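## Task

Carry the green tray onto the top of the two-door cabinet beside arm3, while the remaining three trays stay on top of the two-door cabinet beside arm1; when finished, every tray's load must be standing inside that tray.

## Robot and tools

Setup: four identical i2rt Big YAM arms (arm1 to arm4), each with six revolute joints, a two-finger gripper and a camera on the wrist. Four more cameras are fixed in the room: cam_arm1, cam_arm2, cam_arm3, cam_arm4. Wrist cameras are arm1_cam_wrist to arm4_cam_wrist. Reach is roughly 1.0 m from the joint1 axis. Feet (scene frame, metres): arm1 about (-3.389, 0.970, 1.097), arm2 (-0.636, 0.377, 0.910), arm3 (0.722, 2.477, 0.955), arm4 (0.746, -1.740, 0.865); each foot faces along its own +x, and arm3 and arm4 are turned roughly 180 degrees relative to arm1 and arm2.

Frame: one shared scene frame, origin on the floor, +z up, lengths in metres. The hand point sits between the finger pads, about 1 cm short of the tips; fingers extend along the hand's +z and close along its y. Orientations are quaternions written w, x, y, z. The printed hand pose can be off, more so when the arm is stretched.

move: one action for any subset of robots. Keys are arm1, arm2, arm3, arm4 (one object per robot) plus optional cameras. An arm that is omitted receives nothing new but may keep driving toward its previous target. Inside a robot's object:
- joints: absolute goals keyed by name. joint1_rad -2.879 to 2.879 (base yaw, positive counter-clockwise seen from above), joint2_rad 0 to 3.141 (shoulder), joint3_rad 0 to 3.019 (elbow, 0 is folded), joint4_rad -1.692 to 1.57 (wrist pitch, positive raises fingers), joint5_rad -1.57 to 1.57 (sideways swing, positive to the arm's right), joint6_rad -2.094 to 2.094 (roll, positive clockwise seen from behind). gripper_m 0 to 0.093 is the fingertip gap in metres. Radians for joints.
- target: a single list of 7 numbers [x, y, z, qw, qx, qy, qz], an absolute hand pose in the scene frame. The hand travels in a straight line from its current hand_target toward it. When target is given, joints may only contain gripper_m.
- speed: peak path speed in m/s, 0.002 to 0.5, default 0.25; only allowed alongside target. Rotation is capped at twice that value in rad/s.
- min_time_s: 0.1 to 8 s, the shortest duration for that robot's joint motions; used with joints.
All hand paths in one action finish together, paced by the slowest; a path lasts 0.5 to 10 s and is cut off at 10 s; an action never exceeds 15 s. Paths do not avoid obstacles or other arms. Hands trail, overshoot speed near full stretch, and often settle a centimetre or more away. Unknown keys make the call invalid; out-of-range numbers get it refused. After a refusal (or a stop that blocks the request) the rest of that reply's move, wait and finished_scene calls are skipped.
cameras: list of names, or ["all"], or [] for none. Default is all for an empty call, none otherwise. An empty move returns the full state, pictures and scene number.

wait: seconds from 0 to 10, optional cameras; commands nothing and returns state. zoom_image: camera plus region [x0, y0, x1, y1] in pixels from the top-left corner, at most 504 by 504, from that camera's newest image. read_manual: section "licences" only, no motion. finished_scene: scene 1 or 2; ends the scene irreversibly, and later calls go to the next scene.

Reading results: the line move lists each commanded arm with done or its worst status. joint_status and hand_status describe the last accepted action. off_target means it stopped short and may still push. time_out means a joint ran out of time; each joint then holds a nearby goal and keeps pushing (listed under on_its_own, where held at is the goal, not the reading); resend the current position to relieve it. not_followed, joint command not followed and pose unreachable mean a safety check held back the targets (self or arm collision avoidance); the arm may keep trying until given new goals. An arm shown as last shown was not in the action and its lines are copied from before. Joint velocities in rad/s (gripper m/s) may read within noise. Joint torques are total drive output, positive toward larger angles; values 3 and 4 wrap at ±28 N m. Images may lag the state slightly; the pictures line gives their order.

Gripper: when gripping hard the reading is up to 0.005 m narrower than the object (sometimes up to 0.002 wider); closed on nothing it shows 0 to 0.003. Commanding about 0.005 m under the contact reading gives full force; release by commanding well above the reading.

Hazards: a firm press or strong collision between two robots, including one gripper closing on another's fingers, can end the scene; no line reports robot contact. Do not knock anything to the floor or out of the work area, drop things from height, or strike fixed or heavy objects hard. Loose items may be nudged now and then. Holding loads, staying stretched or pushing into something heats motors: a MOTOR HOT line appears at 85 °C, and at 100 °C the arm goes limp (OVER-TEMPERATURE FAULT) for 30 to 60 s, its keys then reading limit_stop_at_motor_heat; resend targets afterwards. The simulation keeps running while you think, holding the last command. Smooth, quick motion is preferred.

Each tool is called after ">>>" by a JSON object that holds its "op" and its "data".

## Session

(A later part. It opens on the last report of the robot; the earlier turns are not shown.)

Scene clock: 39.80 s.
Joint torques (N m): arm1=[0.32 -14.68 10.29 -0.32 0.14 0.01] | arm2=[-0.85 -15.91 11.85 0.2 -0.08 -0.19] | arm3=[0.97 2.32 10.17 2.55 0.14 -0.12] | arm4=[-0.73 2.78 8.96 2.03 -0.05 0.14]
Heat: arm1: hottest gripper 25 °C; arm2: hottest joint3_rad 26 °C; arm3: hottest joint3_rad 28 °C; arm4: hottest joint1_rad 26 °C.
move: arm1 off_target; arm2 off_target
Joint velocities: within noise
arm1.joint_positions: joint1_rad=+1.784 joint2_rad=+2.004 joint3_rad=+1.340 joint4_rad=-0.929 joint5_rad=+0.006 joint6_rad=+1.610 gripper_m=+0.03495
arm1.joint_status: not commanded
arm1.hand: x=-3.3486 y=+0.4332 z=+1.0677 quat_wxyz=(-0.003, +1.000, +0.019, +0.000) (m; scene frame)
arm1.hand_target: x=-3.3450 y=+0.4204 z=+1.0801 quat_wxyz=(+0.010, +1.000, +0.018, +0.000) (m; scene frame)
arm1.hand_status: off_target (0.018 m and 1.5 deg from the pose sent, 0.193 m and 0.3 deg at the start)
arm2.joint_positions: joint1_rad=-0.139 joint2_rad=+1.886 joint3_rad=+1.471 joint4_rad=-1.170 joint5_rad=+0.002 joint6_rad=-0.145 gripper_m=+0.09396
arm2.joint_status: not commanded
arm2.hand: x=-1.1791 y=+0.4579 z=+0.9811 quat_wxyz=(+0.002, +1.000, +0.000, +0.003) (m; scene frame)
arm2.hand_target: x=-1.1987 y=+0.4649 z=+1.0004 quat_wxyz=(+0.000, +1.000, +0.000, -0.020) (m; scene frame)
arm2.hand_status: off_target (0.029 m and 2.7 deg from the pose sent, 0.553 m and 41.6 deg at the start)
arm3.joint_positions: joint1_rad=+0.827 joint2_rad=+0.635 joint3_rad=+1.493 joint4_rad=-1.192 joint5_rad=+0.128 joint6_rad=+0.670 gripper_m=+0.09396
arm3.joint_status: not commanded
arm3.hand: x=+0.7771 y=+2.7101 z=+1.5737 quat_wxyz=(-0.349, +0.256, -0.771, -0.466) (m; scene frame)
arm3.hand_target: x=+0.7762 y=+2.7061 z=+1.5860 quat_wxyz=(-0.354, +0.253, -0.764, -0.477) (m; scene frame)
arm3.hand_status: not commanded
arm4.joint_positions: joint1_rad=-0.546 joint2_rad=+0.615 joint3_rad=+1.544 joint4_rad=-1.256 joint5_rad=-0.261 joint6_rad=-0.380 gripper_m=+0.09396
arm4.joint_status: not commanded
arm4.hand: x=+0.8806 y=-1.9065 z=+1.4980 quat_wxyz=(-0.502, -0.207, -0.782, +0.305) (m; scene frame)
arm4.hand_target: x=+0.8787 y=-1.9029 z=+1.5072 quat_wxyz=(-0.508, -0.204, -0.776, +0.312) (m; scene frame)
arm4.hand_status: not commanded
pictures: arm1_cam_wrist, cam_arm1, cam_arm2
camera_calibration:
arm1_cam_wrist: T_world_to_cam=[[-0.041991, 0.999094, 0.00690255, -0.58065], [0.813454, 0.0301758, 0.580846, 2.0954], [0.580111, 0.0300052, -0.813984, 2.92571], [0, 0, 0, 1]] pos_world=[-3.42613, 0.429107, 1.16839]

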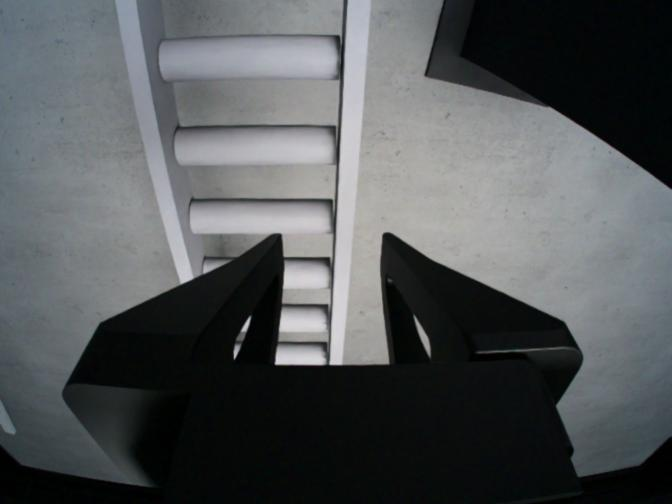

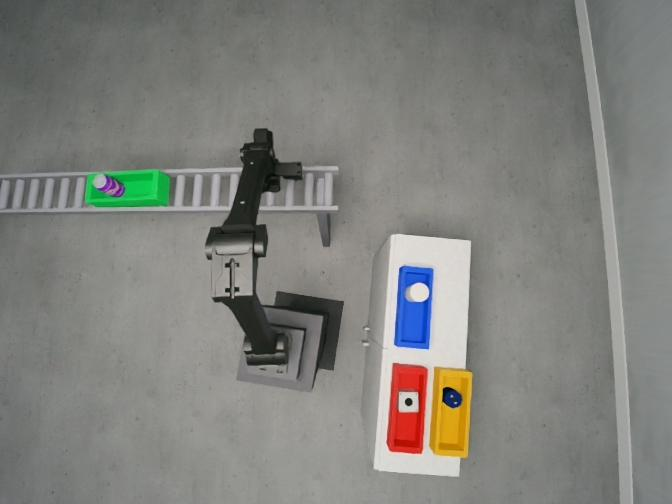

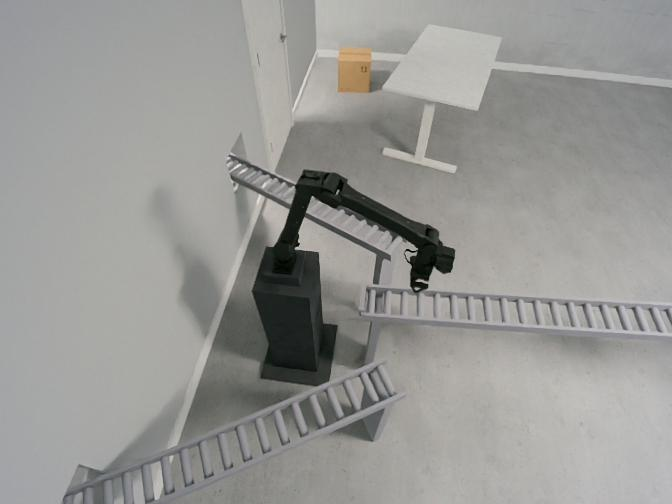

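>>> {"op": "move", "data": {"arm2": {"target":[-1.18,0.345,0.95,0,0.9998,0,-0.02],"joints":{"gripper_m":0.05}}}}

>>> {"op": "wait", "data": {"seconds": 4, "cameras": ["arm2_cam_wrist","cam_arm2"]}}

>>> {"op": "zoom_image", "data": {"camera": "cam_arm2", "region": [330, 220, 530, 370]}}

Scene clock: 43.80 s.
Joint torques (N m): arm1=[0.38 -14.62 10.3 -0.31 0.14 0.01] | arm2=[-0.67 -15.74 7.17 0.85 0.14 -0.03] | arm3=[0.97 2.26 10.15 2.52 0.14 -0.12] | arm4=[-0.73 2.78 8.98 2.03 -0.05 0.14]
Heat: arm1: hottest joint2_rad 24 °C; arm2: hottest joint3_rad 27 °C; arm3: hottest joint3_rad 28 °C; arm4: hottest joint1_rad 26 °C.
move: arm2 done
Joint velocities: within noise
arm1, arm3, arm4: as last shown
arm2.joint_positions: joint1_rad=+0.074 joint2_rad=+1.885 joint3_rad=+1.384 joint4_rad=-1.041 joint5_rad=+0.002 joint6_rad=+0.054 gripper_m=+0.05007
arm2.joint_status: all done
arm2.hand: x=-1.1796 y=+0.3410 z=+0.9522 quat_wxyz=(+0.001, +1.000, +0.007, -0.018) (m; scene frame)
arm2.hand_target: x=-1.1800 y=+0.3450 z=+0.9500 quat_wxyz=(+0.000, +1.000, +0.000, -0.020) (m; scene frame)
arm2.hand_status: done (0.005 m and 0.9 deg from the pose sent, 0.117 m and 2.7 deg at the start)
pictures: none

Scene clock: 47.80 s.
Joint torques (N m): arm1=[0.32 -14.62 10.3 -0.31 0.14 0.01] | arm2=[-0.67 -15.68 7.19 0.87 0.14 -0.01] | arm3=[1.03 2.08 10.22 2.54 0.13 -0.12] | arm4=[-0.73 2.84 8.98 2.03 -0.05 0.14]
Heat: arm1: hottest joint2_rad 24 °C; arm2: hottest joint3_rad 27 °C; arm3: hottest joint3_rad 28 °C; arm4: hottest joint1_rad 26 °C.
Joint velocities: within noise
arm1.joint_positions: joint1_rad=+1.784 joint2_rad=+2.004 joint3_rad=+1.340 joint4_rad=-0.929 joint5_rad=+0.006 joint6_rad=+1.610 gripper_m=+0.03495
arm1.joint_status: not commanded
arm1.hand: x=-3.3486 y=+0.4332 z=+1.0677 quat_wxyz=(-0.003, +1.000, +0.019, +0.000) (m; scene frame)
arm1.hand_target: x=-3.3450 y=+0.4204 z=+1.0801 quat_wxyz=(+0.010, +1.000, +0.018, +0.000) (m; scene frame)
arm1.hand_status: not commanded
arm2.joint_positions: joint1_rad=+0.074 joint2_rad=+1.885 joint3_rad=+1.384 joint4_rad=-1.041 joint5_rad=+0.002 joint6_rad=+0.054 gripper_m=+0.05007
arm2.joint_status: all done
arm2.hand: x=-1.1796 y=+0.3410 z=+0.9522 quat_wxyz=(+0.001, +1.000, +0.007, -0.018) (m; scene frame)
arm2.hand_target: x=-1.1800 y=+0.3450 z=+0.9500 quat_wxyz=(+0.000, +1.000, +0.000, -0.020) (m; scene frame)
arm2.hand_status: done (0.005 m and 0.9 deg from the pose sent, 0.117 m and 2.7 deg at the start)
arm3.joint_positions: joint1_rad=+0.827 joint2_rad=+0.635 joint3_rad=+1.493 joint4_rad=-1.192 joint5_rad=+0.128 joint6_rad=+0.670 gripper_m=+0.09396
arm3.joint_status: not commanded
arm3.hand: x=+0.7771 y=+2.7101 z=+1.5737 quat_wxyz=(-0.349, +0.256, -0.771, -0.466) (m; scene frame)
arm3.hand_target: x=+0.7762 y=+2.7061 z=+1.5860 quat_wxyz=(-0.354, +0.253, -0.764, -0.477) (m; scene frame)
arm3.hand_status: not commanded
arm4.joint_positions: joint1_rad=-0.546 joint2_rad=+0.615 joint3_rad=+1.544 joint4_rad=-1.256 joint5_rad=-0.261 joint6_rad=-0.380 gripper_m=+0.09396
arm4.joint_status: not commanded
arm4.hand: x=+0.8806 y=-1.9065 z=+1.4980 quat_wxyz=(-0.502, -0.207, -0.782, +0.305) (m; scene frame)
arm4.hand_target: x=+0.8787 y=-1.9029 z=+1.5072 quat_wxyz=(-0.508, -0.204, -0.776, +0.312) (m; scene frame)
arm4.hand_status: not commanded
wait: 4.00 s; at rest by 0.27 s
pictures: arm2_cam_wrist, cam_arm2
camera_calibration:
arm2_cam_wrist: T_world_to_cam=[[-0.0491173, 0.998746, 0.00967767, -0.413], [0.831523, 0.0355219, 0.554353, 0.444412], [0.553314, 0.0352756, -0.832225, 1.55752], [0, 0, 0, 1]] pos_world=[-1.25162, 0.341754, 1.05385]

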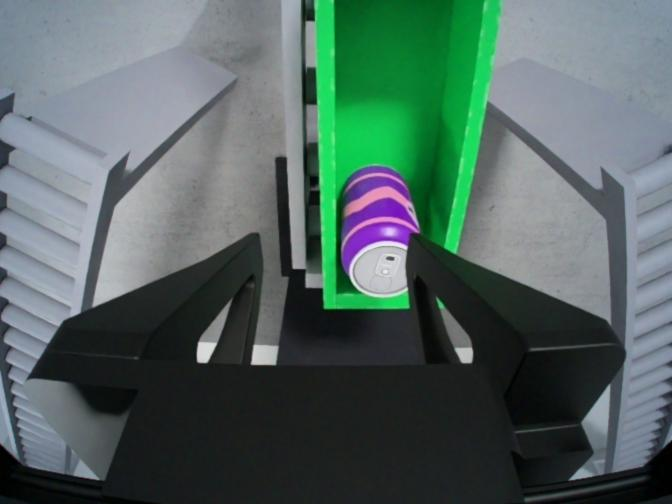

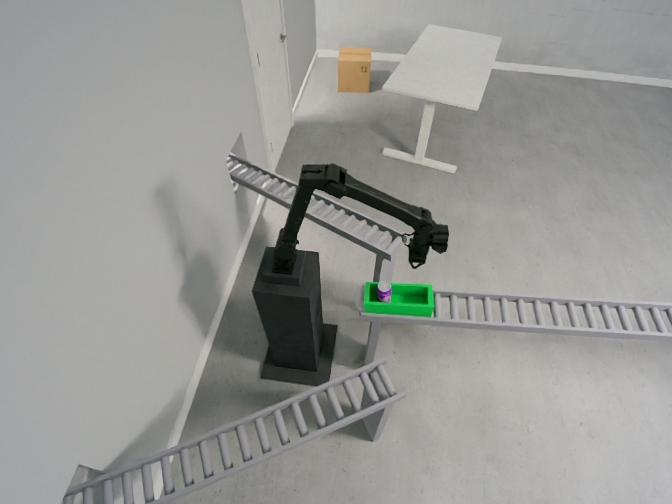

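Scaled by 2.520 from the camera's 672x504 image, which has a finer 960x720 frame.

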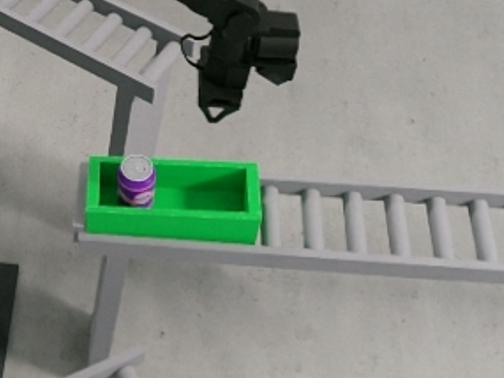

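>>> {"op": "move", "data": {"arm2": {"target":[-1.155,0.341,0.785,0,0.9999,0,-0.015],"speed":0.2}, "cameras": ["arm2_cam_wrist"]}}

Scene clock: 49.73 s.
Joint torques (N m): arm1=[0.38 -14.62 10.3 -0.32 0.14 0.01] | arm2=[0.09 -15.74 5.48 0.85 0.13 -0.01] | arm3=[0.85 2.37 10.13 2.52 0.12 -0.13] | arm4=[-0.73 2.78 8.96 2.03 -0.05 0.14]
Heat: arm1: hottest joint2_rad 24 °C; arm2: hottest joint3_rad 27 °C; arm3: hottest joint3_rad 28 °C; arm4: hottest joint1_rad 26 °C.
move: arm2 done
Joint velocities: within noise
arm1, arm3, arm4: as last shown
arm2.joint_positions: joint1_rad=+0.074 joint2_rad=+2.112 joint3_rad=+1.218 joint4_rad=-0.658 joint5_rad=+0.002 joint6_rad=+0.063 gripper_m=+0.05007
arm2.joint_status: not commanded
arm2.hand: x=-1.1543 y=+0.3423 z=+0.7882 quat_wxyz=(+0.001, +1.000, +0.003, -0.013) (m; scene frame)
arm2.hand_target: x=-1.1551 y=+0.3410 z=+0.7851 quat_wxyz=(+0.000, +1.000, +0.000, -0.015) (m; scene frame)
arm2.hand_status: done (0.003 m and 0.4 deg from the pose sent, 0.169 m and 0.9 deg at the start)
pictures: arm2_cam_wrist
camera_calibration:
arm2_cam_wrist: T_world_to_cam=[[-0.0397132, 0.999164, 0.00965361, -0.400785], [0.826245, 0.0274042, 0.562644, 0.504435], [0.56191, 0.0303207, -0.826643, 1.41428], [0, 0, 0, 1]] pos_world=[-1.2274, 0.343744, 0.889158]

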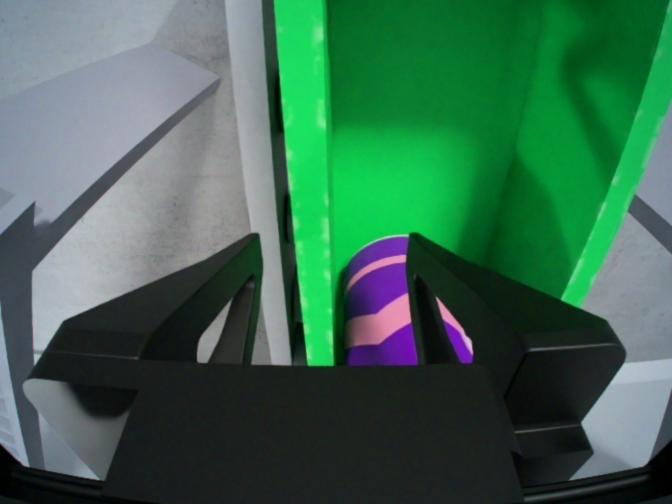

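>>> {"op": "move", "data": {"arm2": {"target":[-1.151,0.331,0.729,0,0.9999,0,-0.012],"joints":{"gripper_m":0.042},"speed":0.12}, "cameras": ["arm2_cam_wrist"]}}

>>> {"op": "move", "data": {"arm2": {"joints":{"gripper_m":0.0}}}}

>>> {"op": "move", "data": {"arm2": {"target":[-1.16,0.333,0.90,0,0.9999,0,-0.01],"speed":0.12}, "cameras": ["arm2_cam_wrist","cam_arm2"]}}

Scene clock: 51.50 s.
Joint torques (N m): arm1=[0.38 -14.62 10.3 -0.31 0.14 0.01] | arm2=[0.38 -15.97 5.19 0.83 0.13 -0.02] | arm3=[0.97 2.14 10.13 2.52 0.13 -0.12] | arm4=[-0.73 2.84 8.96 2.03 -0.04 0.14]
Heat: arm1: hottest joint2_rad 25 °C; arm2: hottest joint3_rad 27 °C; arm3: hottest joint3_rad 28 °C; arm4: hottest joint1_rad 26 °C.
move: arm2 done
Joint velocities: within noise
arm1, arm3, arm4: as last shown
arm2.joint_positions: joint1_rad=+0.090 joint2_rad=+2.229 joint3_rad=+1.218 joint4_rad=-0.554 joint5_rad=+0.002 joint6_rad=+0.083 gripper_m=+0.04208
arm2.joint_status: all done
arm2.hand: x=-1.1465 y=+0.3345 z=+0.7306 quat_wxyz=(+0.001, +1.000, +0.001, -0.006) (m; scene frame)
arm2.hand_target: x=-1.1510 y=+0.3310 z=+0.7291 quat_wxyz=(+0.000, +1.000, +0.000, -0.012) (m; scene frame)
arm2.hand_status: done (0.006 m and 0.6 deg from the pose sent, 0.060 m and 0.3 deg at the start)
pictures: arm2_cam_wrist
camera_calibration:
arm2_cam_wrist: T_world_to_cam=[[-0.0364772, 0.999285, 0.00991035, -0.388567], [0.818782, 0.0241996, 0.573594, 0.5151], [0.572944, 0.0290375, -0.81908, 1.37005], [0, 0, 0, 1]] pos_world=[-1.22089, 0.336041, 0.830573]

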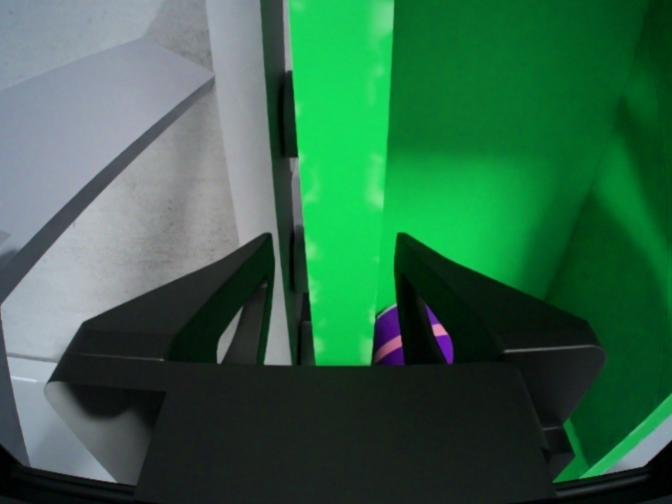

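Scene clock: 52.17 s.
Joint torques (N m): arm1=[0.32 -14.62 10.29 -0.34 0.14 0.01] | arm2=[0.38 -16.03 5.2 0.79 -0.04 -0.02] | arm3=[0.91 2.26 10.11 2.55 0.13 -0.11] | arm4=[-0.73 2.78 8.96 2.03 -0.05 0.14]
Heat: arm1: hottest joint2_rad 25 °C; arm2: hottest joint3_rad 27 °C; arm3: hottest joint3_rad 28 °C; arm4: hottest joint1_rad 26 °C.
move: arm2 off_target
Joint velocities: within noise
arm1, arm3, arm4: as last shown
arm2.joint_positions: joint1_rad=+0.090 joint2_rad=+2.229 joint3_rad=+1.218 joint4_rad=-0.553 joint5_rad=+0.007 joint6_rad=+0.084 gripper_m=+0.01200
arm2.joint_status: gripper_m off_target (ended at +0.01203, target +0.00000)
arm2.hand: x=-1.1467 y=+0.3353 z=+0.7306 quat_wxyz=(-0.002, +1.000, +0.000, -0.007) (m; scene frame)
arm2.hand_target: x=-1.1510 y=+0.3310 z=+0.7291 quat_wxyz=(+0.000, +1.000, +0.000, -0.012) (m; scene frame)
arm2.hand_status: not commanded
pictures: none

Scene clock: 54.37 s.
Joint torques (N m): arm1=[0.32 -14.62 10.29 -0.31 0.14 0.01] | arm2=[0.03 -18.61 10.37 -0.38 0.16 -0.07] | arm3=[0.91 2.37 10.15 2.56 0.13 -0.12] | arm4=[-0.73 2.84 8.96 2.03 -0.05 0.14]
Heat: arm1: hottest joint2_rad 25 °C; arm2: hottest joint3_rad 27 °C; arm3: hottest joint3_rad 28 °C; arm4: hottest joint1_rad 26 °C.
move: arm2 off_target
Joint velocities: within noise
arm1, arm3, arm4: as last shown
arm2.joint_positions: joint1_rad=+0.090 joint2_rad=+1.965 joint3_rad=+1.218 joint4_rad=-0.896 joint5_rad=+0.001 joint6_rad=+0.084 gripper_m=+0.01200
arm2.joint_status: not commanded
arm2.hand: x=-1.1265 y=+0.3362 z=+0.8608 quat_wxyz=(-0.002, +0.999, +0.000, +0.032) (m; scene frame)
arm2.hand_target: x=-1.1579 y=+0.3332 z=+0.9005 quat_wxyz=(+0.000, +1.000, +0.000, -0.010) (m; scene frame)
arm2.hand_status: off_target (0.052 m and 4.9 deg from the pose sent, 0.170 m and 0.4 deg at the start)
pictures: arm2_cam_wrist, cam_arm2
camera_calibration:
arm2_cam_wrist: T_world_to_cam=[[-0.0366667, 0.999254, 0.0121178, -0.393069], [0.77185, 0.020616, 0.635471, 0.319133], [0.634747, 0.0326537, -0.77203, 1.49307], [0, 0, 0, 1]] pos_world=[-1.20846, 0.337443, 0.954662]

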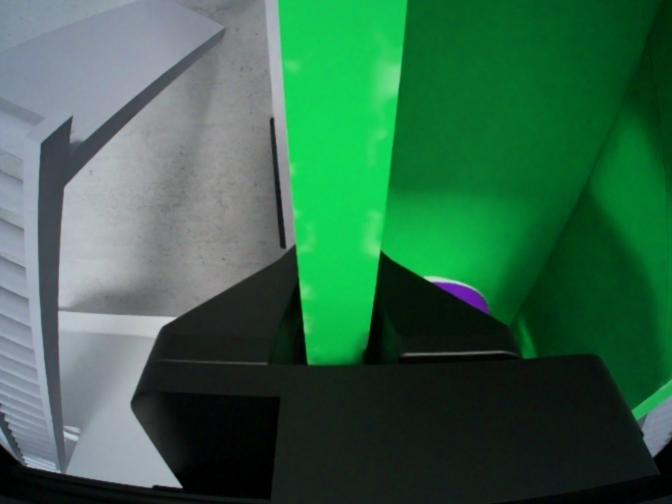

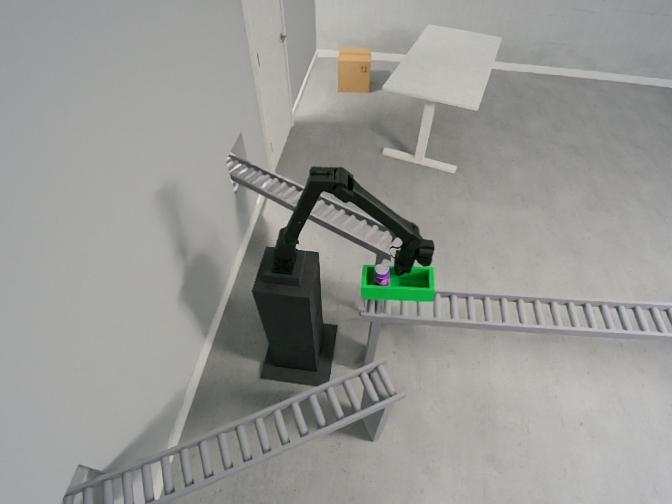

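>>> {"op": "move", "data": {"arm2": {"joints":{"joint1_rad":-0.89,"joint6_rad":-1.43},"min_time_s":4}, "cameras": ["cam_arm2"]}}

>>> {"op": "zoom_image", "data": {"camera": "cam_arm2", "region": [260, 290, 430, 450]}}

Scene clock: 59.70 s.
Joint torques (N m): arm1=[0.32 -14.62 10.29 -0.31 0.14 0.01] | arm2=[-0.09 -18.55 10.24 0.01 0.19 -0.16] | arm3=[0.85 2.37 10.14 2.52 0.12 -0.12] | arm4=[-0.73 2.78 8.98 2.03 -0.04 0.14]
Heat: arm1: hottest joint2_rad 25 °C; arm2: hottest joint3_rad 28 °C; arm3: hottest joint3_rad 29 °C; arm4: hottest joint1_rad 26 °C.
move: arm2 done
Joint velocities: within noise
arm1, arm3, arm4: as last shown
arm2.joint_positions: joint1_rad=-0.891 joint2_rad=+1.965 joint3_rad=+1.218 joint4_rad=-0.910 joint5_rad=-0.003 joint6_rad=-1.425 gripper_m=+0.01200
arm2.joint_status: all done
arm2.hand: x=-0.9412 y=+0.7591 z=+0.8583 quat_wxyz=(+0.041, +0.964, +0.261, +0.012) (m; scene frame)
arm2.hand_target: x=-0.9623 y=+0.7872 z=+0.8975 quat_wxyz=(-0.006, +0.965, +0.264, -0.005) (m; scene frame)
arm2.hand_status: not commanded
pictures: cam_arm2

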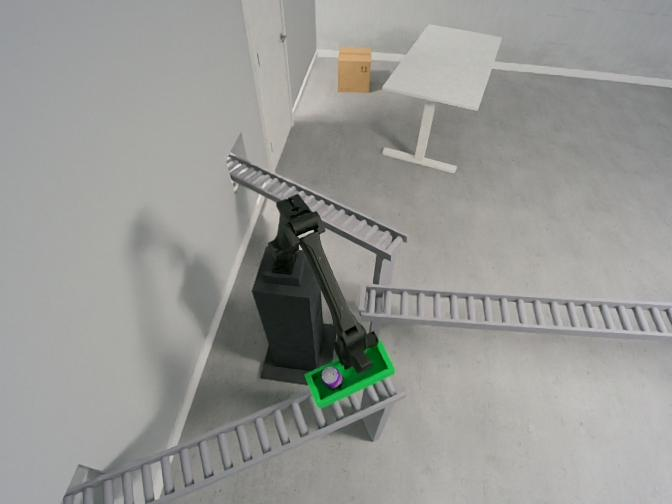

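Scaled by 2.965 from the camera's 672x504 image, which has a finer 960x720 frame.

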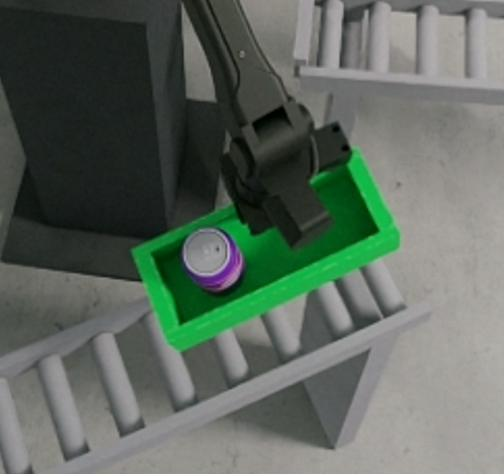

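>>> {"op": "move", "data": {"arm2": {"target":[-0.98,0.81,0.82,-0.035,0.9685,0.2462,-0.012],"speed":0.12}, "cameras": ["cam_arm2"]}}

>>> {"op": "zoom_image", "data": {"camera": "cam_arm2", "region": [260, 290, 430, 450]}}

Scene clock: 61.80 s.
Joint torques (N m): arm1=[0.38 -14.62 10.29 -0.32 0.14 0.01] | arm2=[0.09 -18.26 9.85 0.79 0.35 -0.01] | arm3=[0.79 2.37 10.17 2.54 0.12 -0.1] | arm4=[-0.73 2.84 8.96 2.03 -0.05 0.14]
Heat: arm1: hottest joint2_rad 25 °C; arm2: hottest joint3_rad 29 °C; arm3: hottest joint3_rad 29 °C; arm4: hottest joint1_rad 26 °C.
move: arm2 off_target
Joint velocities: within noise
arm1, arm3, arm4: as last shown
arm2.joint_positions: joint1_rad=-0.891 joint2_rad=+2.104 joint3_rad=+1.218 joint4_rad=-0.722 joint5_rad=+0.003 joint6_rad=-1.402 gripper_m=+0.01200
arm2.joint_status: not commanded
arm2.hand: x=-0.9511 y=+0.7722 z=+0.7894 quat_wxyz=(+0.017, +0.968, +0.250, +0.005) (m; scene frame)
arm2.hand_target: x=-0.9783 y=+0.8079 z=+0.8223 quat_wxyz=(-0.035, +0.969, +0.246, -0.012) (m; scene frame)
arm2.hand_status: off_target (0.057 m and 6.3 deg from the pose sent, 0.075 m and 9.3 deg at the start)
pictures: cam_arm2

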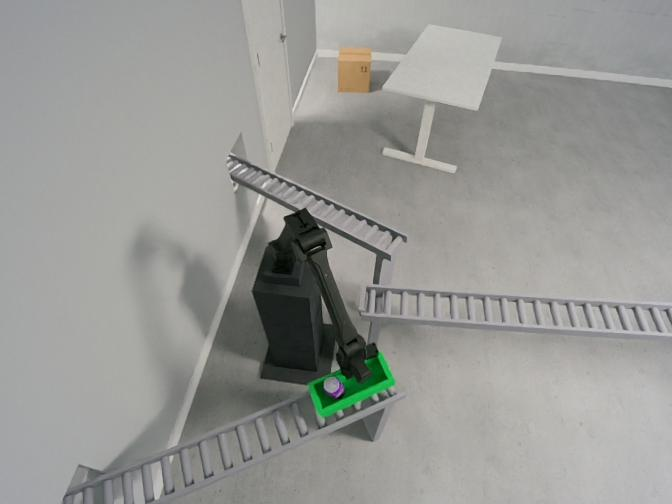

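Scaled by 2.965 from the camera's 672x504 image, which has a finer 960x720 frame.

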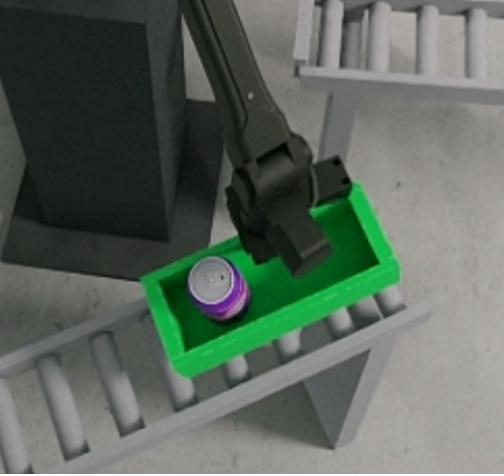

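>>> {"op": "move", "data": {"arm2": {"target":[-0.978,0.808,0.765,-0.045,0.9685,0.2462,-0.014],"speed":0.1}, "cameras": ["cam_arm2","arm2_cam_wrist"]}}

>>> {"op": "zoom_image", "data": {"camera": "cam_arm2", "region": [290, 320, 420, 440]}}

Scene clock: 65.33 s.
Joint torques (N m): arm1=[0.38 -14.62 10.3 -0.32 0.14 0.01] | arm2=[0.09 -18.78 7.61 0.94 0.35 -0.01] | arm3=[0.85 2.26 10.14 2.55 0.13 -0.12] | arm4=[-0.73 2.78 8.98 2.03 -0.05 0.14]
Heat: arm1: hottest joint2_rad 25 °C; arm2: hottest joint3_rad 29 °C; arm3: hottest joint3_rad 29 °C; arm4: hottest joint1_rad 26 °C.
move: arm2 off_target
Joint velocities: within noise
arm1, arm3, arm4: as last shown
arm2.joint_positions: joint1_rad=-0.891 joint2_rad=+2.205 joint3_rad=+1.218 joint4_rad=-0.582 joint5_rad=+0.008 joint6_rad=-1.401 gripper_m=+0.01200
arm2.joint_status: not commanded
arm2.hand: x=-0.9550 y=+0.7779 z=+0.7395 quat_wxyz=(-0.002, +0.968, +0.249, -0.001) (m; scene frame)
arm2.hand_target: x=-0.9771 y=+0.8068 z=+0.7664 quat_wxyz=(-0.045, +0.968, +0.246, -0.014) (m; scene frame)
arm2.hand_status: off_target (0.046 m and 5.2 deg from the pose sent, 0.051 m and 7.5 deg at the start)
pictures: arm2_cam_wrist, cam_arm2
camera_calibration:
arm2_cam_wrist: T_world_to_cam=[[-0.513194, 0.858143, 0.0149474, -1.174], [0.701335, 0.409252, 0.583645, -0.0765917], [0.494734, 0.310006, -0.811871, 0.956118], [0, 0, 0, 1]] pos_world=[-1.0218, 0.742404, 0.838495]

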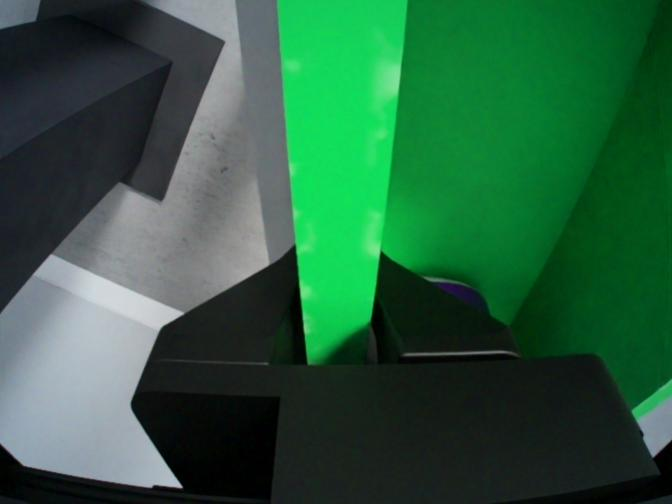

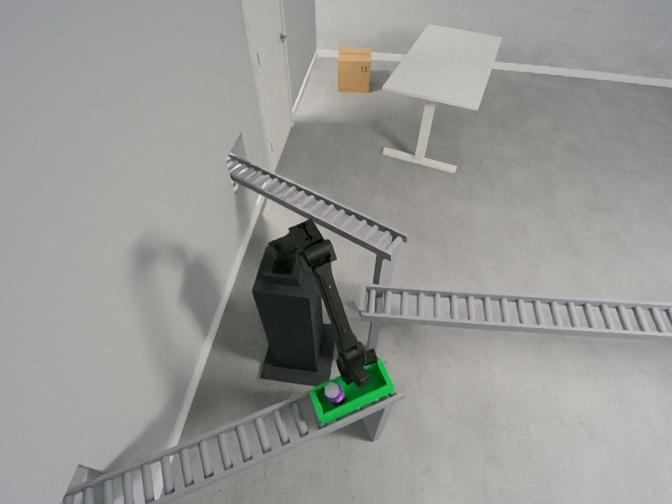

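Scaled by 3.877 from the camera's 672x504 image, which has a finer 960x720 frame.

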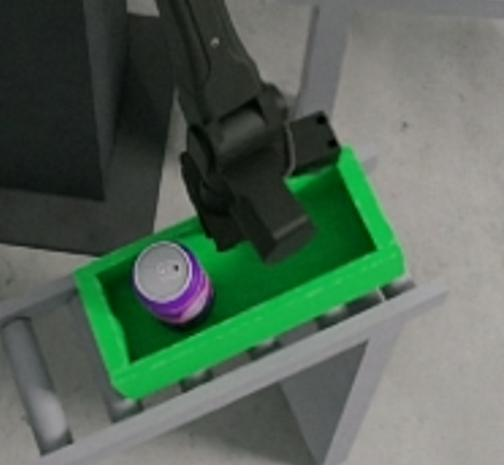

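>>> {"op": "move", "data": {"arm2": {"target":[-0.977,0.808,0.745,-0.045,0.9633,0.266,-0.014],"speed":0.08}, "cameras": ["cam_arm2"]}}

>>> {"op": "zoom_image", "data": {"camera": "cam_arm2", "region": [290, 320, 420, 440]}}

Scene clock: 67.07 s.
Joint torques (N m): arm1=[0.32 -14.62 10.3 -0.32 0.14 0.01] | arm2=[-0.26 -17.96 7.66 0.96 0.29 -0.19] | arm3=[1.03 2.32 10.15 2.55 0.14 -0.11] | arm4=[-0.73 2.78 8.96 2.03 -0.05 0.14]
Heat: arm1: hottest joint2_rad 25 °C; arm2: hottest joint3_rad 29 °C; arm3: hottest joint3_rad 29 °C; arm4: hottest joint1_rad 26 °C.
move: arm2 off_target
Joint velocities: within noise
arm1.joint_positions: joint1_rad=+1.784 joint2_rad=+2.004 joint3_rad=+1.340 joint4_rad=-0.929 joint5_rad=+0.006 joint6_rad=+1.610 gripper_m=+0.03495
arm1.joint_status: not commanded
arm1.hand: x=-3.3486 y=+0.4332 z=+1.0677 quat_wxyz=(-0.003, +1.000, +0.019, +0.000) (m; scene frame)
arm1.hand_target: x=-3.3450 y=+0.4204 z=+1.0801 quat_wxyz=(+0.010, +1.000, +0.018, +0.000) (m; scene frame)
arm1.hand_status: not commanded
arm2.joint_positions: joint1_rad=-0.889 joint2_rad=+2.234 joint3_rad=+1.218 joint4_rad=-0.545 joint5_rad=+0.008 joint6_rad=-1.428 gripper_m=+0.01200
arm2.joint_status: not commanded
arm2.hand: x=-0.9559 y=+0.7775 z=+0.7253 quat_wxyz=(-0.006, +0.965, +0.263, -0.002) (m; scene frame)
arm2.hand_target: x=-0.9761 y=+0.8069 z=+0.7465 quat_wxyz=(-0.045, +0.963, +0.266, -0.014) (m; scene frame)
arm2.hand_status: off_target (0.042 m and 4.7 deg from the pose sent, 0.038 m and 5.5 deg at the start)
arm3.joint_positions: joint1_rad=+0.827 joint2_rad=+0.635 joint3_rad=+1.493 joint4_rad=-1.192 joint5_rad=+0.128 joint6_rad=+0.670 gripper_m=+0.09396
arm3.joint_status: not commanded
arm3.hand: x=+0.7771 y=+2.7101 z=+1.5737 quat_wxyz=(-0.349, +0.256, -0.771, -0.466) (m; scene frame)
arm3.hand_target: x=+0.7762 y=+2.7061 z=+1.5860 quat_wxyz=(-0.354, +0.253, -0.764, -0.477) (m; scene frame)
arm3.hand_status: not commanded
arm4.joint_positions: joint1_rad=-0.546 joint2_rad=+0.615 joint3_rad=+1.544 joint4_rad=-1.256 joint5_rad=-0.261 joint6_rad=-0.380 gripper_m=+0.09396
arm4.joint_status: not commanded
arm4.hand: x=+0.8806 y=-1.9065 z=+1.4980 quat_wxyz=(-0.502, -0.207, -0.782, +0.305) (m; scene frame)
arm4.hand_target: x=+0.8787 y=-1.9029 z=+1.5072 quat_wxyz=(-0.508, -0.204, -0.776, +0.312) (m; scene frame)
arm4.hand_status: not commanded
pictures: cam_arm2

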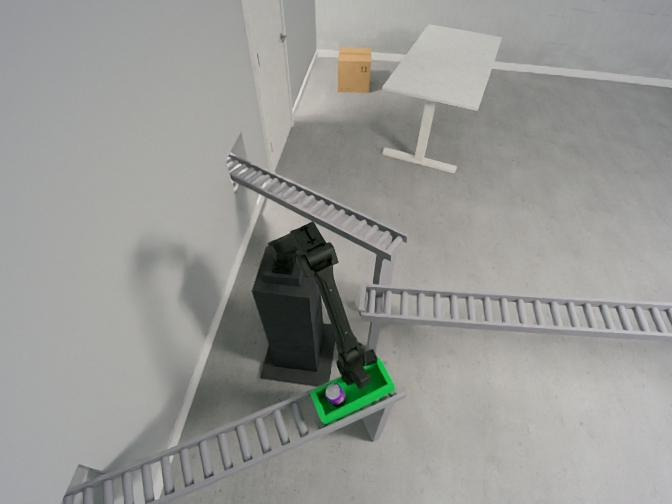

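Scaled by 3.877 from the camera's 672x504 image, which has a finer 960x720 frame.

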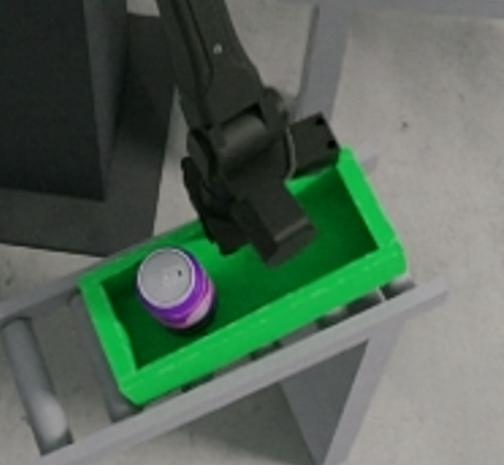

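>>> {"op": "move", "data": {"arm2": {"target":[-0.975,0.805,0.713,-0.04,0.9633,0.268,-0.012],"speed":0.07}, "cameras": ["cam_arm2"]}}

>>> {"op": "zoom_image", "data": {"camera": "cam_arm2", "region": [290, 320, 420, 440]}}

Scene clock: 68.57 s.
Joint torques (N m): arm1=[0.38 -14.62 10.29 -0.32 0.14 0.01] | arm2=[-0.26 -15.44 7.9 1.37 -0.25 -0.28] | arm3=[0.85 2.37 10.17 2.58 0.12 -0.12] | arm4=[-0.73 2.84 8.96 2.03 -0.05 0.14]
Heat: arm1: hottest joint2_rad 25 °C; arm2: hottest joint3_rad 29 °C; arm3: hottest joint3_rad 29 °C; arm4: hottest joint1_rad 26 °C.
move: arm2 off_target
Joint velocities: within noise
arm1, arm3, arm4: as last shown
arm2.joint_positions: joint1_rad=-0.889 joint2_rad=+2.266 joint3_rad=+1.224 joint4_rad=-0.510 joint5_rad=+0.024 joint6_rad=-1.423 gripper_m=+0.01200
arm2.joint_status: not commanded
arm2.hand: x=-0.9551 y=+0.7806 z=+0.7113 quat_wxyz=(-0.013, +0.965, +0.261, +0.003) (m; scene frame)
arm2.hand_target: x=-0.9742 y=+0.8042 z=+0.7146 quat_wxyz=(-0.040, +0.963, +0.268, -0.012) (m; scene frame)
arm2.hand_status: off_target (0.032 m and 3.6 deg from the pose sent, 0.036 m and 4.1 deg at the start)
pictures: cam_arm2

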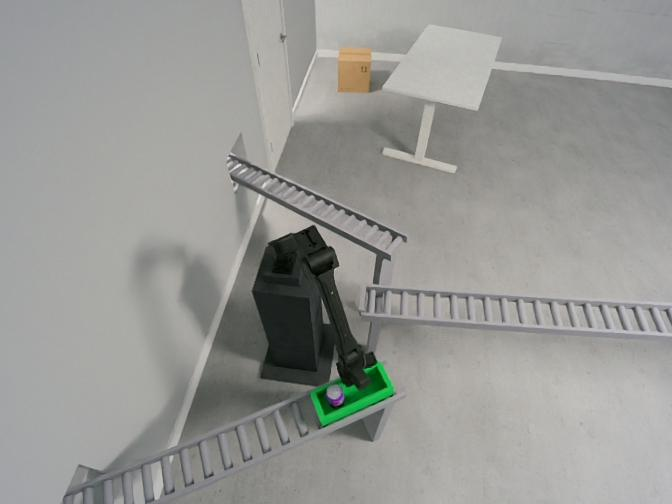

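Scaled by 3.877 from the camera's 672x504 image, which has a finer 960x720 frame.

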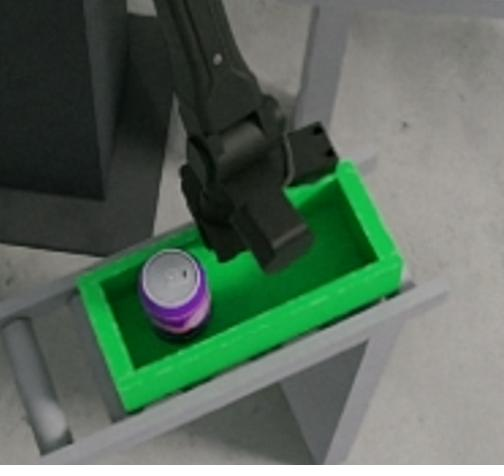

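>>> {"op": "move", "data": {"arm2": {"target":[-0.973,0.800,0.694,-0.03,0.9633,0.268,-0.009],"speed":0.06}, "cameras": ["cam_arm2"]}}

>>> {"op": "zoom_image", "data": {"camera": "cam_arm2", "region": [290, 320, 420, 440]}}

Scene clock: 69.87 s.
Joint torques (N m): arm1=[0.38 -14.62 10.29 -0.32 0.14 0.01] | arm2=[-0.15 -12.81 8.24 1.77 -0.33 -0.26] | arm3=[1.03 2.2 10.17 2.55 0.13 -0.13] | arm4=[-0.73 2.78 8.96 2.03 -0.05 0.14]
Heat: arm1: hottest joint2_rad 25 °C; arm2: hottest joint3_rad 29 °C; arm3: hottest joint3_rad 29 °C; arm4: hottest joint1_rad 26 °C.
move: arm2 off_target
Joint velocities: within noise
arm1, arm3, arm4: as last shown
arm2.joint_positions: joint1_rad=-0.889 joint2_rad=+2.269 joint3_rad=+1.228 joint4_rad=-0.510 joint5_rad=+0.024 joint6_rad=-1.423 gripper_m=+0.01200
arm2.joint_status: not commanded
arm2.hand: x=-0.9559 y=+0.7816 z=+0.7103 quat_wxyz=(-0.013, +0.965, +0.261, +0.003) (m; scene frame)
arm2.hand_target: x=-0.9717 y=+0.7986 z=+0.6955 quat_wxyz=(-0.030, +0.963, +0.268, -0.009) (m; scene frame)
arm2.hand_status: off_target (0.030 m and 2.5 deg from the pose sent, 0.032 m and 2.5 deg at the start)
pictures: cam_arm2

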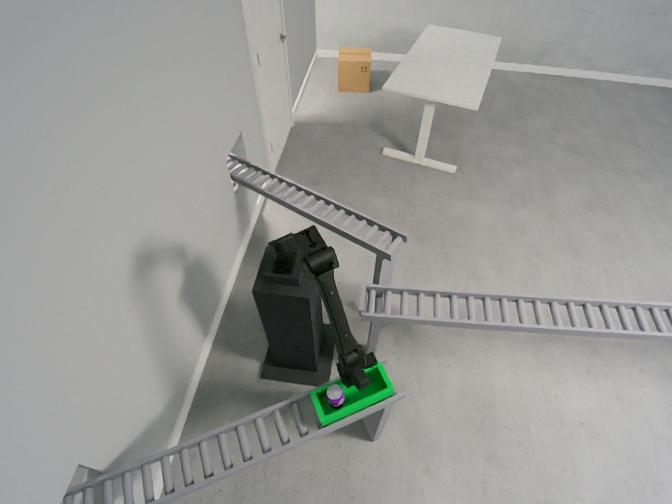

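Scaled by 3.877 from the camera's 672x504 image, which has a finer 960x720 frame.

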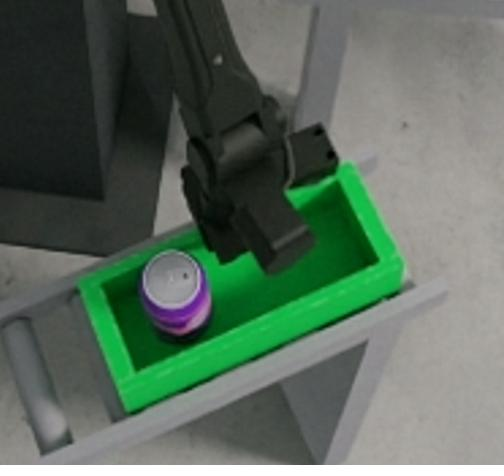

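>>> {"op": "move", "data": {"arm2": {"joints":{"gripper_m":0.035}}}}

>>> {"op": "move", "data": {"arm2": {"target":[-0.965,0.793,0.90,-0.03,0.9633,0.268,-0.009],"speed":0.4}, "cameras": ["cam_arm2"]}}

>>> {"op": "zoom_image", "data": {"camera": "cam_arm2", "region": [230, 320, 420, 490]}}

Scene clock: 71.10 s.
Joint torques (N m): arm1=[0.38 -14.62 10.3 -0.32 0.14 0.01] | arm2=[0.09 -16.21 6.38 0.72 -0.11 -0.17] | arm3=[0.85 2.32 10.15 2.58 0.14 -0.12] | arm4=[-0.73 2.84 8.96 2.04 -0.04 0.14]
Heat: arm1: hottest joint2_rad 25 °C; arm2: hottest joint3_rad 29 °C; arm3: hottest joint3_rad 29 °C; arm4: hottest joint1_rad 26 °C.
move: arm2 done
Joint velocities: within noise
arm1, arm3, arm4: as last shown
arm2.joint_positions: joint1_rad=-0.889 joint2_rad=+2.312 joint3_rad=+1.253 joint4_rad=-0.480 joint5_rad=+0.018 joint6_rad=-1.430 gripper_m=+0.03494
arm2.joint_status: all done
arm2.hand: x=-0.9614 y=+0.7868 z=+0.6943 quat_wxyz=(-0.018, +0.964, +0.264, -0.002) (m; scene frame)
arm2.hand_target: x=-0.9719 y=+0.7987 z=+0.6956 quat_wxyz=(-0.030, +0.963, +0.268, -0.009) (m; scene frame)
arm2.hand_status: not commanded
pictures: none

Scene clock: 72.50 s.
Joint torques (N m): arm1=[0.38 -14.62 10.29 -0.32 0.14 0.01] | arm2=[-0.15 -14.39 8.5 0.23 -0.13 -0.17] | arm3=[0.97 2.26 10.14 2.55 0.14 -0.11] | arm4=[-0.73 2.78 8.96 2.03 -0.05 0.14]
Heat: arm1: hottest joint2_rad 25 °C; arm2: hottest joint3_rad 29 °C; arm3: hottest joint3_rad 29 °C; arm4: hottest joint1_rad 26 °C.
move: arm2 done
Joint velocities: within noise
arm1, arm3, arm4: as last shown
arm2.joint_positions: joint1_rad=-0.889 joint2_rad=+1.894 joint3_rad=+1.235 joint4_rad=-0.858 joint5_rad=+0.018 joint6_rad=-1.430 gripper_m=+0.03495
arm2.joint_status: not commanded
arm2.hand: x=-0.9592 y=+0.7867 z=+0.8973 quat_wxyz=(-0.027, +0.964, +0.264, -0.006) (m; scene frame)
arm2.hand_target: x=-0.9649 y=+0.7929 z=+0.9000 quat_wxyz=(-0.030, +0.963, +0.268, -0.009) (m; scene frame)
arm2.hand_status: done (0.009 m and 0.6 deg from the pose sent, 0.206 m and 1.7 deg at the start; pose on its path clipped on 3 of 42 steps)
pictures: cam_arm2

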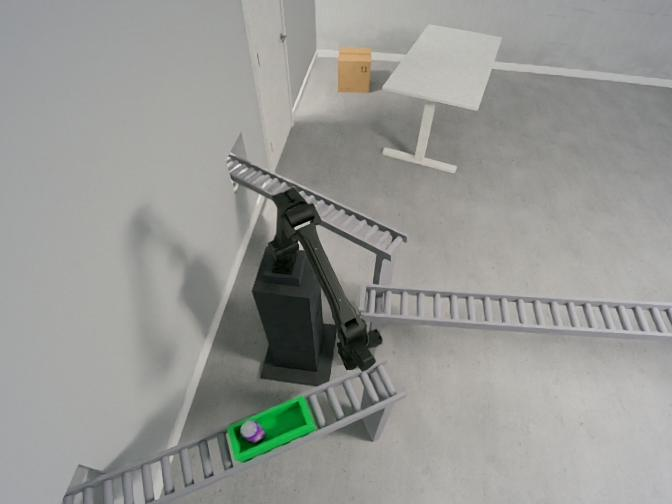

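Scaled by 2.653 from the camera's 672x504 image, which has a finer 960x720 frame.

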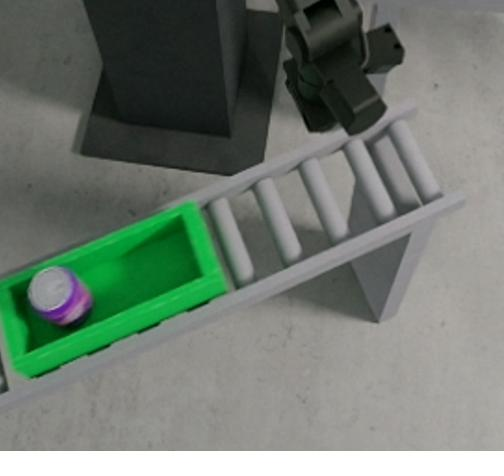

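>>> {"op": "move", "data": {"arm3": {"joints":{"joint1_rad":-1.417,"joint2_rad":2.0,"joint3_rad":1.428,"joint4_rad":-0.99,"joint5_rad":0,"joint6_rad":1.756,"gripper_m":0.05},"min_time_s":3.5}, "cameras": ["arm3_cam_wrist","cam_arm3"]}}

Scene clock: 78.13 s.
Joint torques (N m): arm1=[0.38 -14.62 10.29 -0.32 0.14 0.01] | arm2=[-0.09 -14.39 8.5 0.21 -0.13 -0.17] | arm3=[1.61 -16.62 9.03 0.77 0.08 0.04] | arm4=[-0.73 2.84 8.96 2.03 -0.05 0.14]
Heat: arm1: hottest joint2_rad 25 °C; arm2: hottest joint3_rad 29 °C; arm3: hottest joint3_rad 29 °C; arm4: hottest joint1_rad 26 °C.
move: arm3 done
Joint velocities: within noise
arm1, arm2, arm4: as last shown
arm3.joint_positions: joint1_rad=-1.423 joint2_rad=+2.002 joint3_rad=+1.418 joint4_rad=-1.002 joint5_rad=+0.002 joint6_rad=+1.744 gripper_m=+0.05009
arm3.joint_status: all done
arm3.hand: x=+1.0849 y=+2.0544 z=+0.9494 quat_wxyz=(+0.003, -0.964, -0.266, -0.004) (m; scene frame)
arm3.hand_target: x=+1.0931 y=+2.0508 z=+0.9543 quat_wxyz=(-0.007, -0.965, -0.263, -0.010) (m; scene frame)
arm3.hand_status: not commanded
pictures: arm3_cam_wrist, cam_arm3
camera_calibration:
arm3_cam_wrist: T_world_to_cam=[[-0.521383, 0.853206, 0.0141392, -1.20264], [0.689289, 0.411333, 0.596394, -2.1566], [0.503031, 0.320696, -0.802567, -0.314146], [0, 0, 0, 1]] pos_world=[1.01751, 2.01392, 1.05106]

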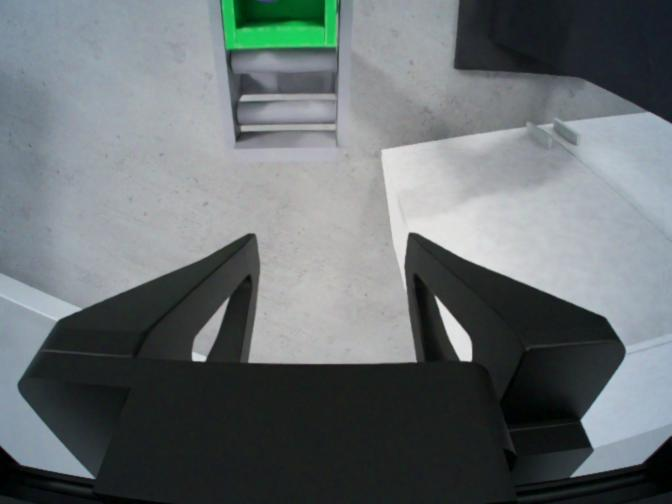

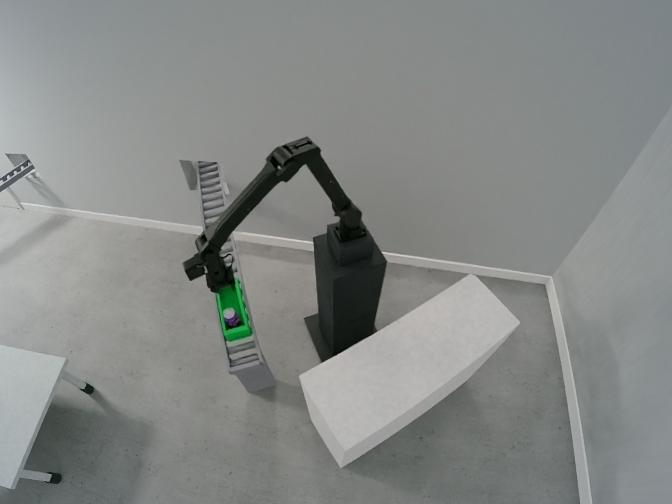

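>>> {"op": "move", "data": {"arm3": {"target":[1.04,2.03,0.72,0,0.9648,0.263,0],"speed":0.2}, "cameras": ["arm3_cam_wrist","cam_arm3"]}}

>>> {"op": "zoom_image", "data": {"camera": "cam_arm3", "region": [170, 230, 320, 400]}}

Scene clock: 80.80 s.
Joint torques (N m): arm1=[0.32 -14.62 10.3 -0.32 0.14 0.01] | arm2=[-0.15 -14.39 8.5 0.21 -0.13 -0.18] | arm3=[0.79 -17.49 6.99 0.68 0.21 -0.18] | arm4=[-0.73 2.84 8.96 2.04 -0.05 0.14]
Heat: arm1: hottest joint2_rad 25 °C; arm2: hottest joint3_rad 29 °C; arm3: hottest joint3_rad 29 °C; arm4: hottest joint1_rad 26 °C.
move: arm3 off_target
Joint velocities: within noise
arm1, arm2, arm4: as last shown
arm3.joint_positions: joint1_rad=-1.510 joint2_rad=+2.411 joint3_rad=+1.363 joint4_rad=-0.570 joint5_rad=+0.011 joint6_rad=+1.668 gripper_m=+0.05009
arm3.joint_status: not commanded
arm3.hand: x=+1.0329 y=+2.0462 z=+0.7152 quat_wxyz=(+0.017, -0.965, -0.261, +0.006) (m; scene frame)
arm3.hand_target: x=+1.0398 y=+2.0301 z=+0.7205 quat_wxyz=(+0.000, -0.965, -0.263, +0.000) (m; scene frame)
arm3.hand_status: off_target (0.018 m and 2.1 deg from the pose sent, 0.235 m and 0.6 deg at the start)
pictures: arm3_cam_wrist, cam_arm3
camera_calibration:
arm3_cam_wrist: T_world_to_cam=[[-0.511934, 0.857831, 0.0452701, -1.26088], [0.708258, 0.391676, 0.587334, -1.9506], [0.486102, 0.332739, -0.808078, -0.476508], [0, 0, 0, 1]] pos_world=[0.96767, 2.00418, 0.817676]

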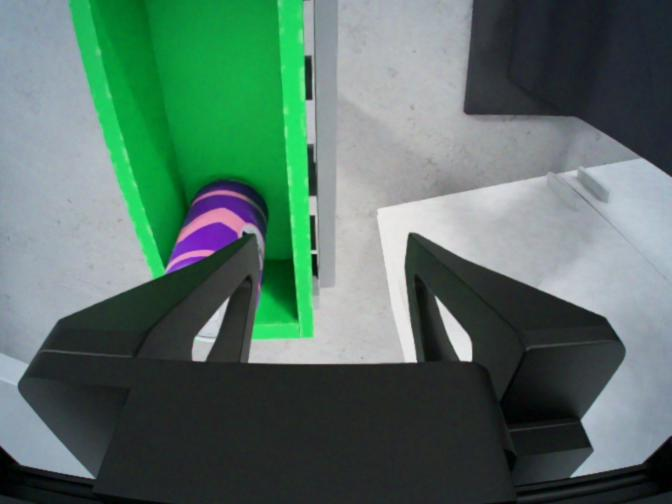

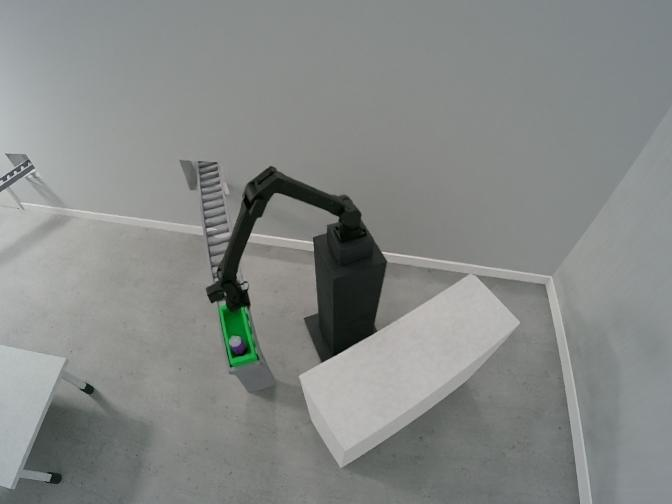

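Scaled by 2.965 from the camera's 672x504 image, which has a finer 960x720 frame.

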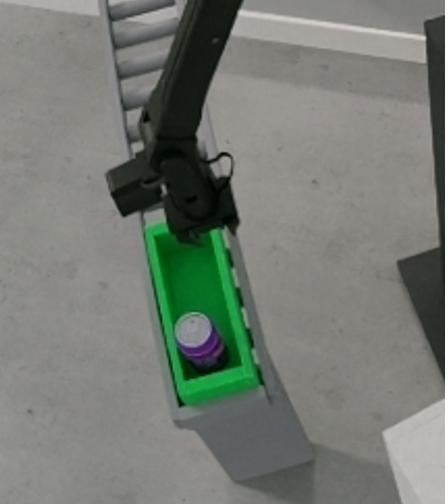

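>>> {"op": "move", "data": {"arm3": {"target":[1.09,2.032,0.63,0.012,0.9648,0.263,0.004],"speed":0.15}, "cameras": ["arm3_cam_wrist"]}}

Scene clock: 83.03 s.
Joint torques (N m): arm1=[0.38 -14.62 10.29 -0.32 0.14 0.01] | arm2=[-0.15 -14.39 8.51 0.21 -0.13 -0.17] | arm3=[1.49 -17.85 6.75 0.66 0.21 0.04] | arm4=[-0.73 2.84 8.96 2.03 -0.04 0.14]
Heat: arm1: hottest joint2_rad 25 °C; arm2: hottest joint3_rad 29 °C; arm3: hottest joint3_rad 29 °C; arm4: hottest joint1_rad 26 °C.
move: arm3 off_target
Joint velocities: within noise
arm1, arm2, arm4: as last shown
arm3.joint_positions: joint1_rad=-1.449 joint2_rad=+2.636 joint3_rad=+1.547 joint4_rad=-0.495 joint5_rad=+0.012 joint6_rad=+1.716 gripper_m=+0.05009
arm3.joint_status: not commanded
arm3.hand: x=+1.0801 y=+2.0408 z=+0.6303 quat_wxyz=(+0.000, -0.964, -0.267, +0.000) (m; scene frame)
arm3.hand_target: x=+1.0898 y=+2.0322 z=+0.6303 quat_wxyz=(-0.012, -0.965, -0.263, -0.004) (m; scene frame)
arm3.hand_status: off_target (0.013 m and 1.5 deg from the pose sent, 0.104 m and 3.5 deg at the start)
pictures: arm3_cam_wrist
camera_calibration:
arm3_cam_wrist: T_world_to_cam=[[-0.52328, 0.852105, 0.00975869, -1.18186], [0.691908, 0.418162, 0.588561, -1.96914], [0.497435, 0.314734, -0.808394, -0.541586], [0, 0, 0, 1]] pos_world=[1.01343, 2.00095, 0.73268]

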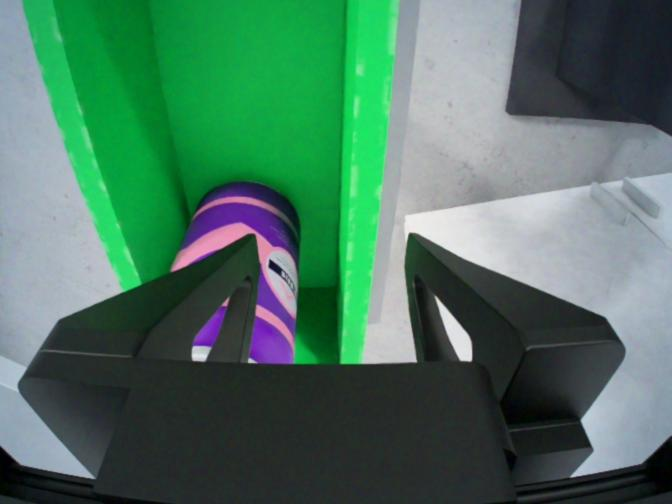

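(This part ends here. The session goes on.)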